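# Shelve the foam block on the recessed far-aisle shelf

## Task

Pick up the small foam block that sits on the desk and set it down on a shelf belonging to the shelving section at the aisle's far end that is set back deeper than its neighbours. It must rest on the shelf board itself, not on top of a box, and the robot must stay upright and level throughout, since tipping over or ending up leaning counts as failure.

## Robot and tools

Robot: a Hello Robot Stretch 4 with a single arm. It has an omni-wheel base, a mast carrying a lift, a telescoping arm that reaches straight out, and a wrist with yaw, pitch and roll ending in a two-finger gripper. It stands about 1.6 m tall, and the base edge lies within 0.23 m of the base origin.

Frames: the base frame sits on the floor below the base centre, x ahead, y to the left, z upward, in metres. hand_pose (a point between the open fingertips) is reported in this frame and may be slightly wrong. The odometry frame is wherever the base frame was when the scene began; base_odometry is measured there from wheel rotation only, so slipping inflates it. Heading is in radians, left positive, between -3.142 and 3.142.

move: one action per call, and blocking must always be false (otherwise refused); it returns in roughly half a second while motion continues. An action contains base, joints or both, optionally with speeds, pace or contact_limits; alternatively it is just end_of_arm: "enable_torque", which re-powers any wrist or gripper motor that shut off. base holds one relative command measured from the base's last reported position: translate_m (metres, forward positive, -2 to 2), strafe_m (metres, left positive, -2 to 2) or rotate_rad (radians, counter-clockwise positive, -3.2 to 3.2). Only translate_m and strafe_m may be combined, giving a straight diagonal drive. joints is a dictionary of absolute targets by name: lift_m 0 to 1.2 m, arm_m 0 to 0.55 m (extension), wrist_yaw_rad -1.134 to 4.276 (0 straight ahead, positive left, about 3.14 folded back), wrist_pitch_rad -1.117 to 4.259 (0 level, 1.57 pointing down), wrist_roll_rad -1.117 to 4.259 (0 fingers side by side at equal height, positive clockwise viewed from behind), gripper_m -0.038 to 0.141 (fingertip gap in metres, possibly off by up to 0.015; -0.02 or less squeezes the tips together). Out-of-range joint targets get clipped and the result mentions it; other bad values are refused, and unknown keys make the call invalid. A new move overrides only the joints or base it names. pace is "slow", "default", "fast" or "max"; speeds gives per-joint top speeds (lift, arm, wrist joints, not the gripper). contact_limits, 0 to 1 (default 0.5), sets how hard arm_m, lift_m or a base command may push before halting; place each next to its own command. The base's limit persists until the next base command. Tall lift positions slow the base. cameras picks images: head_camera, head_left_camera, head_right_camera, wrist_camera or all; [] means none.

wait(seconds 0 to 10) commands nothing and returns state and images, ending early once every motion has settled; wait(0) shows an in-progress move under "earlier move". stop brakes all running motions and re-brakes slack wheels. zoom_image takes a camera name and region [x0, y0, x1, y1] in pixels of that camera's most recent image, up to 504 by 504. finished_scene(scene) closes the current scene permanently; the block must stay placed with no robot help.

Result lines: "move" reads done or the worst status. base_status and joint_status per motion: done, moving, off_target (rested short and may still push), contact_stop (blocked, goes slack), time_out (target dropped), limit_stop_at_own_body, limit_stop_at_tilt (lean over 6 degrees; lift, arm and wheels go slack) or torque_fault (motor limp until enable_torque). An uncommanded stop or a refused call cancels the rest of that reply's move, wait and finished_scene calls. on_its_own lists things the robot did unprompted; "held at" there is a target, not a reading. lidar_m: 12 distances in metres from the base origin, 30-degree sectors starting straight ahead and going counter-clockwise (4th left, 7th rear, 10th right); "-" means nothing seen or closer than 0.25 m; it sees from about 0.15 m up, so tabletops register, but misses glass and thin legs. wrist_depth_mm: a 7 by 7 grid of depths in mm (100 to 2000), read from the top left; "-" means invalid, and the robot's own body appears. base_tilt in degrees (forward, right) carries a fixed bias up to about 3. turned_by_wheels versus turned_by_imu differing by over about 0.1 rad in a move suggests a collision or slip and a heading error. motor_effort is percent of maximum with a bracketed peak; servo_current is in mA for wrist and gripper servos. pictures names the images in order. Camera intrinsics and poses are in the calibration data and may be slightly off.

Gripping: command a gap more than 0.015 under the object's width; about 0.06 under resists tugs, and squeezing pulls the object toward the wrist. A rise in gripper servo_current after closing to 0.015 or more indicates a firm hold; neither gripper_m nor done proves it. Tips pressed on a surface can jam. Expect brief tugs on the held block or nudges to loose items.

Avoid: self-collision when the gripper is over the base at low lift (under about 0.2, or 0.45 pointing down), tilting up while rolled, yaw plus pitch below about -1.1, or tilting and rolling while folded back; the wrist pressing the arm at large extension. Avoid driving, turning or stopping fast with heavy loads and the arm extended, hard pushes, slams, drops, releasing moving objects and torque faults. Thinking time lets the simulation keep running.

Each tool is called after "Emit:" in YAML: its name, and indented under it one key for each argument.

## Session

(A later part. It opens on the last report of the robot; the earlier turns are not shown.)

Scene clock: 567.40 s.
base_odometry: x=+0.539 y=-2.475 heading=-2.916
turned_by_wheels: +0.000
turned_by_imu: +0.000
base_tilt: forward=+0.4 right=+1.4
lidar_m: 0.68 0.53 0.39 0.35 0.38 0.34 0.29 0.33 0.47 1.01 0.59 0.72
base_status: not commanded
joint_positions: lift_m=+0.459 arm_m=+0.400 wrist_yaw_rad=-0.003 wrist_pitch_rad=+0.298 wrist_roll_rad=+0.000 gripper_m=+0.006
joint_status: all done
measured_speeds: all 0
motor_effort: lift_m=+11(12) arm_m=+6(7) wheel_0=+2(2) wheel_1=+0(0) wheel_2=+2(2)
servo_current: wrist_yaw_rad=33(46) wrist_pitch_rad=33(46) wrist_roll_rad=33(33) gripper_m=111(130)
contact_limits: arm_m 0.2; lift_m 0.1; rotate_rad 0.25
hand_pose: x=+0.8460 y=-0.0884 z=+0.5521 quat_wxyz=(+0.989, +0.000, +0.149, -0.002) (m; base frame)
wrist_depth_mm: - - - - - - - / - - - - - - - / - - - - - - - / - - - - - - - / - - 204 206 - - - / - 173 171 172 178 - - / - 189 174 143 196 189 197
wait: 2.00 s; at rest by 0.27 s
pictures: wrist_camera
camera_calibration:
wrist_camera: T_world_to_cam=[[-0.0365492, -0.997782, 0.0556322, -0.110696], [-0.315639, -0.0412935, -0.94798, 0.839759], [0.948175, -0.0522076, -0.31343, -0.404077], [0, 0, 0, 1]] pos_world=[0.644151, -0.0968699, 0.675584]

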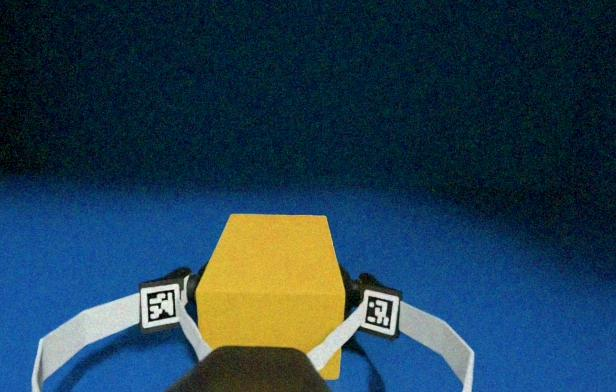

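Emit:
move:
  joints: {"gripper_m": 0.07}
  pace: "slow"
  blocking: false
  cameras: []

Emit:
wait:
  seconds: 3
  cameras: ["wrist_camera"]

Emit:
move:
  joints: {"gripper_m": 0.125}
  pace: "slow"
  blocking: false
  cameras: []

Emit:
wait:
  seconds: 3
  cameras: ["wrist_camera", "head_camera"]

Scene clock: 576.77 s.
move: moving
base_odometry: x=+0.539 y=-2.475 heading=-2.916
turned_by_wheels: +0.000
turned_by_imu: -0.001
base_tilt: forward=+0.3 right=+1.4
lidar_m: 0.68 0.52 0.37 0.36 0.39 0.34 0.32 0.33 0.46 1.02 0.61 0.73
base_status: not commanded
joint_positions: lift_m=+0.459 arm_m=+0.400 wrist_yaw_rad=-0.003 wrist_pitch_rad=+0.298 wrist_roll_rad=+0.000 gripper_m=+0.016
joint_status: gripper_m moving
measured_speeds: translate_m=+0.000 strafe_m=+0.000 rotate_rad=+0.000 lift_m=+0.000 arm_m=+0.000 wrist_yaw_rad=+0.000 wrist_pitch_rad=-0.002 wrist_roll_rad=+0.000
motor_effort: lift_m=+11(12) arm_m=+7(7) wheel_0=+2(2) wheel_1=+0(0) wheel_2=+2(2)
servo_current: wrist_yaw_rad=33(46) wrist_pitch_rad=46(46) wrist_roll_rad=26(33) gripper_m=46(130)
contact_limits: arm_m 0.2; lift_m 0.1; rotate_rad 0.25
hand_pose: x=+0.8460 y=-0.0884 z=+0.5522 quat_wxyz=(+0.989, +0.000, +0.148, -0.002) (m; base frame)
wrist_depth_mm: - - - - - - - / - - - - - - - / - - - - - - - / - - - - - - - / - - 206 207 - - - / - 173 173 173 180 - - / 185 189 183 133 195 189 207
pictures: none
No camera images: "cameras" was empty.

Scene clock: 578.87 s.
earlier move: done
base_odometry: x=+0.539 y=-2.475 heading=-2.916
turned_by_wheels: +0.000
turned_by_imu: +0.000
base_tilt: forward=+0.4 right=+1.4
lidar_m: 0.69 0.53 0.37 0.35 0.38 0.35 0.32 0.34 0.48 1.04 0.61 0.72
base_status: not commanded
joint_positions: lift_m=+0.459 arm_m=+0.400 wrist_yaw_rad=-0.003 wrist_pitch_rad=+0.297 wrist_roll_rad=+0.000 gripper_m=+0.070
joint_status: all done
measured_speeds: all 0
motor_effort: lift_m=+13(13) arm_m=+7(7) wheel_0=+2(2) wheel_1=+0(0) wheel_2=+2(2)
servo_current: wrist_yaw_rad=33(52) wrist_pitch_rad=52(59) wrist_roll_rad=26(33) gripper_m=39(130)
contact_limits: arm_m 0.2; lift_m 0.1; rotate_rad 0.25
hand_pose: x=+0.8461 y=-0.0884 z=+0.5524 quat_wxyz=(+0.989, +0.000, +0.148, -0.002) (m; base frame)
wrist_depth_mm: - - - - - - - / - - - - - - - / - - - - - - - / - - - - - - - / - - 196 199 - - - / - 183 190 187 190 - - / 187 178 190 192 191 192 192
wait: 2.10 of 3 s (the move ended)
pictures: wrist_camera
camera_calibration:
wrist_camera: T_world_to_cam=[[-0.0366401, -0.997782, 0.0555778, -0.110604], [-0.314083, -0.0412989, -0.948497, 0.839104], [0.948688, -0.052209, -0.311873, -0.405394], [0, 0, 0, 1]] pos_world=[0.644088, -0.0968697, 0.675604]

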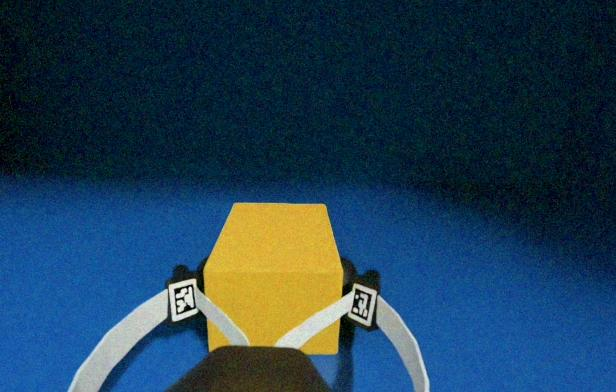

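Scene clock: 579.37 s.
move: moving
base_odometry: x=+0.539 y=-2.475 heading=-2.916
turned_by_wheels: +0.000
turned_by_imu: +0.000
base_tilt: forward=+0.3 right=+1.4
lidar_m: 0.68 0.53 0.38 0.35 0.38 0.35 0.31 0.34 0.47 1.03 0.58 0.71
base_status: not commanded
joint_positions: lift_m=+0.459 arm_m=+0.400 wrist_yaw_rad=-0.003 wrist_pitch_rad=+0.297 wrist_roll_rad=+0.000 gripper_m=+0.080
joint_status: gripper_m moving
measured_speeds: all 0
motor_effort: lift_m=+13(13) arm_m=+7(7) wheel_0=+2(2) wheel_1=+0(0) wheel_2=+2(2)
servo_current: wrist_yaw_rad=52(52) wrist_pitch_rad=33(46) wrist_roll_rad=26(33) gripper_m=65(65)
contact_limits: arm_m 0.2; lift_m 0.1; rotate_rad 0.25
hand_pose: x=+0.8461 y=-0.0884 z=+0.5524 quat_wxyz=(+0.989, +0.000, +0.148, -0.002) (m; base frame)
wrist_depth_mm: - - - - - - - / - - - - - - - / - - - - - - - / - - - - - - - / - - 196 198 - - - / - 183 189 187 194 - - / 187 179 193 152 190 192 193
pictures: none
No camera images: "cameras" was empty.

Scene clock: 581.53 s.
earlier move: done
base_odometry: x=+0.539 y=-2.475 heading=-2.916
turned_by_wheels: +0.000
turned_by_imu: +0.000
base_tilt: forward=+0.2 right=+1.3
lidar_m: 0.68 0.54 0.38 0.36 0.38 0.33 0.32 0.34 0.49 1.03 0.60 0.72
base_status: not commanded
joint_positions: lift_m=+0.459 arm_m=+0.400 wrist_yaw_rad=-0.002 wrist_pitch_rad=+0.297 wrist_roll_rad=+0.000 gripper_m=+0.125
joint_status: all done
measured_speeds: all 0
motor_effort: lift_m=+13(13) arm_m=+7(7) wheel_0=+2(2) wheel_1=+0(0) wheel_2=+2(2)
servo_current: wrist_yaw_rad=39(52) wrist_pitch_rad=33(52) wrist_roll_rad=33(39) gripper_m=52(104)
contact_limits: arm_m 0.2; lift_m 0.1; rotate_rad 0.25
hand_pose: x=+0.8462 y=-0.0881 z=+0.5524 quat_wxyz=(+0.989, +0.000, +0.148, -0.001) (m; base frame)
wrist_depth_mm: - - - - - - - / - - - - - - - / - - - - - - - / - - - 248 - - - / - - 195 198 - - - / - 189 187 186 195 - - / 187 186 195 150 184 193 192
wait: 2.17 of 3 s (the move ended)
pictures: head_camera, wrist_camera
camera_calibration:
wrist_camera: T_world_to_cam=[[-0.0356736, -0.997817, 0.0555804, -0.111156], [-0.314121, -0.0416014, -0.948471, 0.839092], [0.948712, -0.0512943, -0.311951, -0.405363], [0, 0, 0, 1]] pos_world=[0.644184, -0.0967989, 0.675579]

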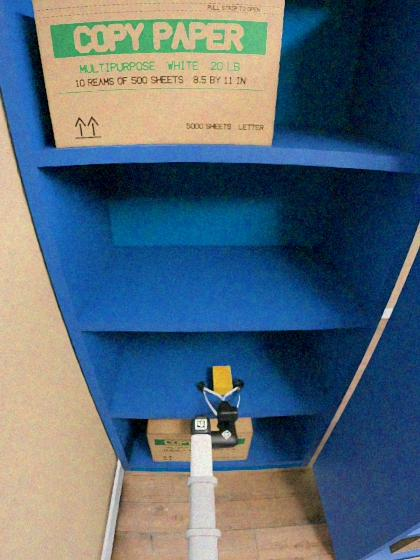

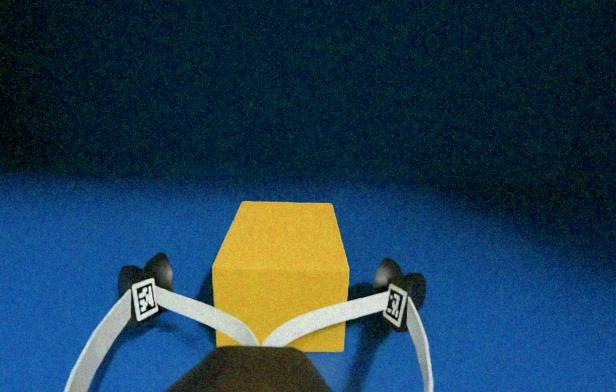

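Emit:
move:
  joints: {"lift_m": 0.47}
  speeds: {"lift_m": 0.05}
  blocking: false
  cameras: []

Emit:
wait:
  seconds: 1.5
  cameras: ["wrist_camera"]

Emit:
move:
  joints: {"arm_m": 0.2}
  speeds: {"arm_m": 0.1}
  blocking: false
  cameras: []

Emit:
wait:
  seconds: 4
  cameras: ["wrist_camera", "head_camera"]

Scene clock: 587.67 s.
move: moving
base_odometry: x=+0.539 y=-2.475 heading=-2.916
turned_by_wheels: +0.000
turned_by_imu: -0.001
base_tilt: forward=+0.4 right=+1.5
lidar_m: 0.68 0.54 0.37 0.35 0.38 0.33 0.32 0.34 0.47 1.04 0.58 0.71
base_status: not commanded
joint_positions: lift_m=+0.470 arm_m=+0.400 wrist_yaw_rad=-0.002 wrist_pitch_rad=+0.300 wrist_roll_rad=+0.000 gripper_m=+0.125
joint_status: lift_m moving
measured_speeds: all 0
motor_effort: lift_m=+25(27) arm_m=+6(7) wheel_0=+2(2) wheel_1=+0(0) wheel_2=+2(2)
servo_current: wrist_yaw_rad=33(39) wrist_pitch_rad=33(52) wrist_roll_rad=33(33) gripper_m=39(52)
contact_limits: arm_m 0.2; rotate_rad 0.25
hand_pose: x=+0.8460 y=-0.0881 z=+0.5627 quat_wxyz=(+0.989, +0.000, +0.149, -0.001) (m; base frame)
wrist_depth_mm: - - - - - - - / - - - - - - - / - - - - - - - / - - - - - - - / - - 208 211 - - - / - 190 188 189 195 - - / 196 193 196 153 198 200 210
pictures: none
No camera images: "cameras" was empty.

Scene clock: 587.87 s.
earlier move: done
base_odometry: x=+0.539 y=-2.475 heading=-2.916
turned_by_wheels: +0.000
turned_by_imu: +0.000
base_tilt: forward=+0.5 right=+1.6
lidar_m: 0.68 0.54 0.38 0.37 0.37 0.35 0.33 0.34 0.49 1.04 0.60 0.73
base_status: not commanded
joint_positions: lift_m=+0.470 arm_m=+0.400 wrist_yaw_rad=-0.002 wrist_pitch_rad=+0.300 wrist_roll_rad=+0.000 gripper_m=+0.125
joint_status: all done
measured_speeds: all 0
motor_effort: lift_m=+24(27) arm_m=+7(7) wheel_0=+2(2) wheel_1=+0(0) wheel_2=+2(2)
servo_current: wrist_yaw_rad=26(46) wrist_pitch_rad=39(52) wrist_roll_rad=26(33) gripper_m=39(52)
contact_limits: arm_m 0.2; rotate_rad 0.25
hand_pose: x=+0.8460 y=-0.0881 z=+0.5627 quat_wxyz=(+0.989, +0.000, +0.149, -0.001) (m; base frame)
wrist_depth_mm: - - - - - - - / - - - - - - - / - - - - - - - / - - - - - - - / - - 208 210 - - - / - 189 188 189 195 - - / 195 193 198 153 198 200 210
wait: 0.20 of 1.5 s (the move ended)
pictures: wrist_camera
camera_calibration:
wrist_camera: T_world_to_cam=[[-0.0354827, -0.997818, 0.0556768, -0.111943], [-0.316871, -0.0416042, -0.947556, 0.850576], [0.947805, -0.0512642, -0.314703, -0.399609], [0, 0, 0, 1]] pos_world=[0.644302, -0.096797, 0.686443]

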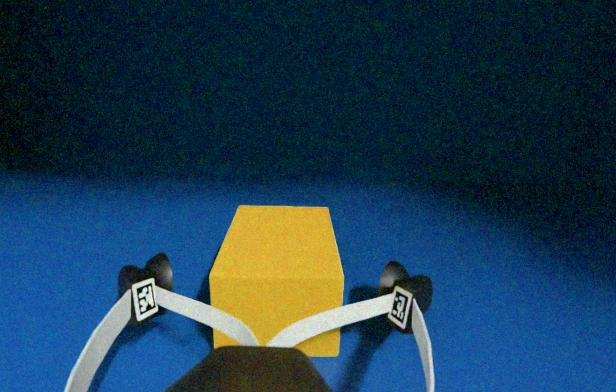

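Scene clock: 588.37 s.
move: moving
base_odometry: x=+0.539 y=-2.475 heading=-2.916
turned_by_wheels: +0.000
turned_by_imu: +0.000
base_tilt: forward=+0.4 right=+1.4
lidar_m: 0.67 0.54 0.39 0.35 0.38 0.33 0.32 0.34 0.48 1.04 0.60 0.71
base_status: not commanded
joint_positions: lift_m=+0.470 arm_m=+0.362 wrist_yaw_rad=-0.002 wrist_pitch_rad=+0.300 wrist_roll_rad=+0.000 gripper_m=+0.125
joint_status: arm_m moving
measured_speeds: translate_m=+0.000 strafe_m=+0.000 rotate_rad=+0.000 lift_m=+0.000 arm_m=-0.100 wrist_yaw_rad=+0.000 wrist_pitch_rad=+0.000 wrist_roll_rad=+0.000
motor_effort: lift_m=+24(24) arm_m=-9(11) wheel_0=+2(2) wheel_1=+0(0) wheel_2=+2(2)
servo_current: wrist_yaw_rad=46(46) wrist_pitch_rad=46(46) wrist_roll_rad=26(33) gripper_m=52(52)
contact_limits: rotate_rad 0.25
hand_pose: x=+0.8078 y=-0.0881 z=+0.5627 quat_wxyz=(+0.989, +0.000, +0.149, -0.001) (m; base frame)
wrist_depth_mm: - - - - - - - / - - - - - - - / 554 - - - - - - / - - - 281 - - - / - - 222 224 - - - / - 190 229 229 195 - - / 196 193 211 153 198 200 209
pictures: none
No camera images: "cameras" was empty.

Scene clock: 590.43 s.
earlier move: done
base_odometry: x=+0.539 y=-2.475 heading=-2.916
turned_by_wheels: +0.000
turned_by_imu: +0.000
base_tilt: forward=+0.4 right=+1.4
lidar_m: 0.68 0.53 0.39 0.36 0.37 0.34 0.32 0.34 0.49 1.04 0.61 0.72
base_status: not commanded
joint_positions: lift_m=+0.470 arm_m=+0.200 wrist_yaw_rad=-0.002 wrist_pitch_rad=+0.300 wrist_roll_rad=+0.000 gripper_m=+0.125
joint_status: all done
measured_speeds: all 0
motor_effort: lift_m=+24(24) arm_m=-6(11) wheel_0=+2(2) wheel_1=+0(0) wheel_2=+2(2)
servo_current: wrist_yaw_rad=46(46) wrist_pitch_rad=39(59) wrist_roll_rad=26(33) gripper_m=39(52)
contact_limits: rotate_rad 0.25
hand_pose: x=+0.6465 y=-0.0881 z=+0.5627 quat_wxyz=(+0.989, +0.000, +0.149, -0.001) (m; base frame)
wrist_depth_mm: - - - - - - - / 691 - - - - - - / - - - - - - - / - - - 384 - - - / - - - - - - - / - 197 517 554 196 - - / 442 436 462 132 473 - -
wait: 2.07 of 4 s (the move ended)
pictures: head_camera, wrist_camera
camera_calibration:
wrist_camera: T_world_to_cam=[[-0.0354797, -0.997818, 0.0556783, -0.119025], [-0.316919, -0.041604, -0.94754, 0.787362], [0.947789, -0.0512639, -0.314752, -0.210465], [0, 0, 0, 1]] pos_world=[0.444784, -0.096797, 0.686439]

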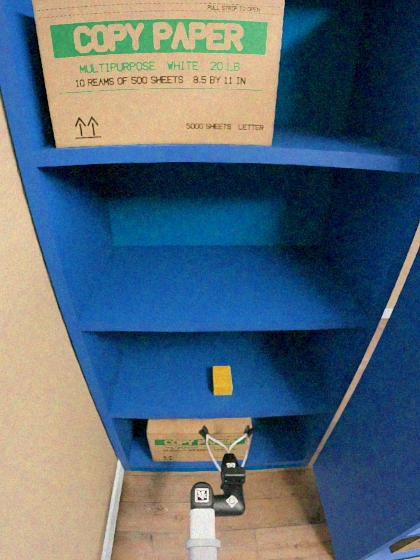

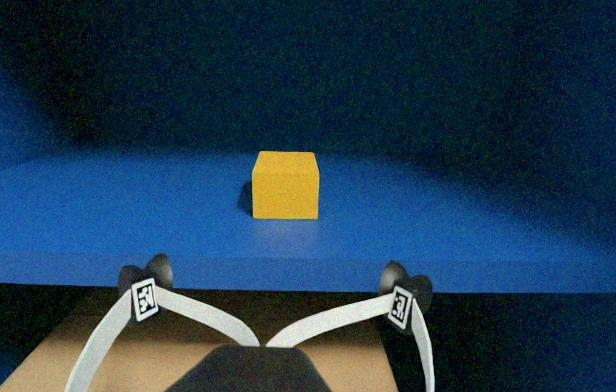

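Emit:
finished_scene:
  scene: 2

The scene is finished: the task was done.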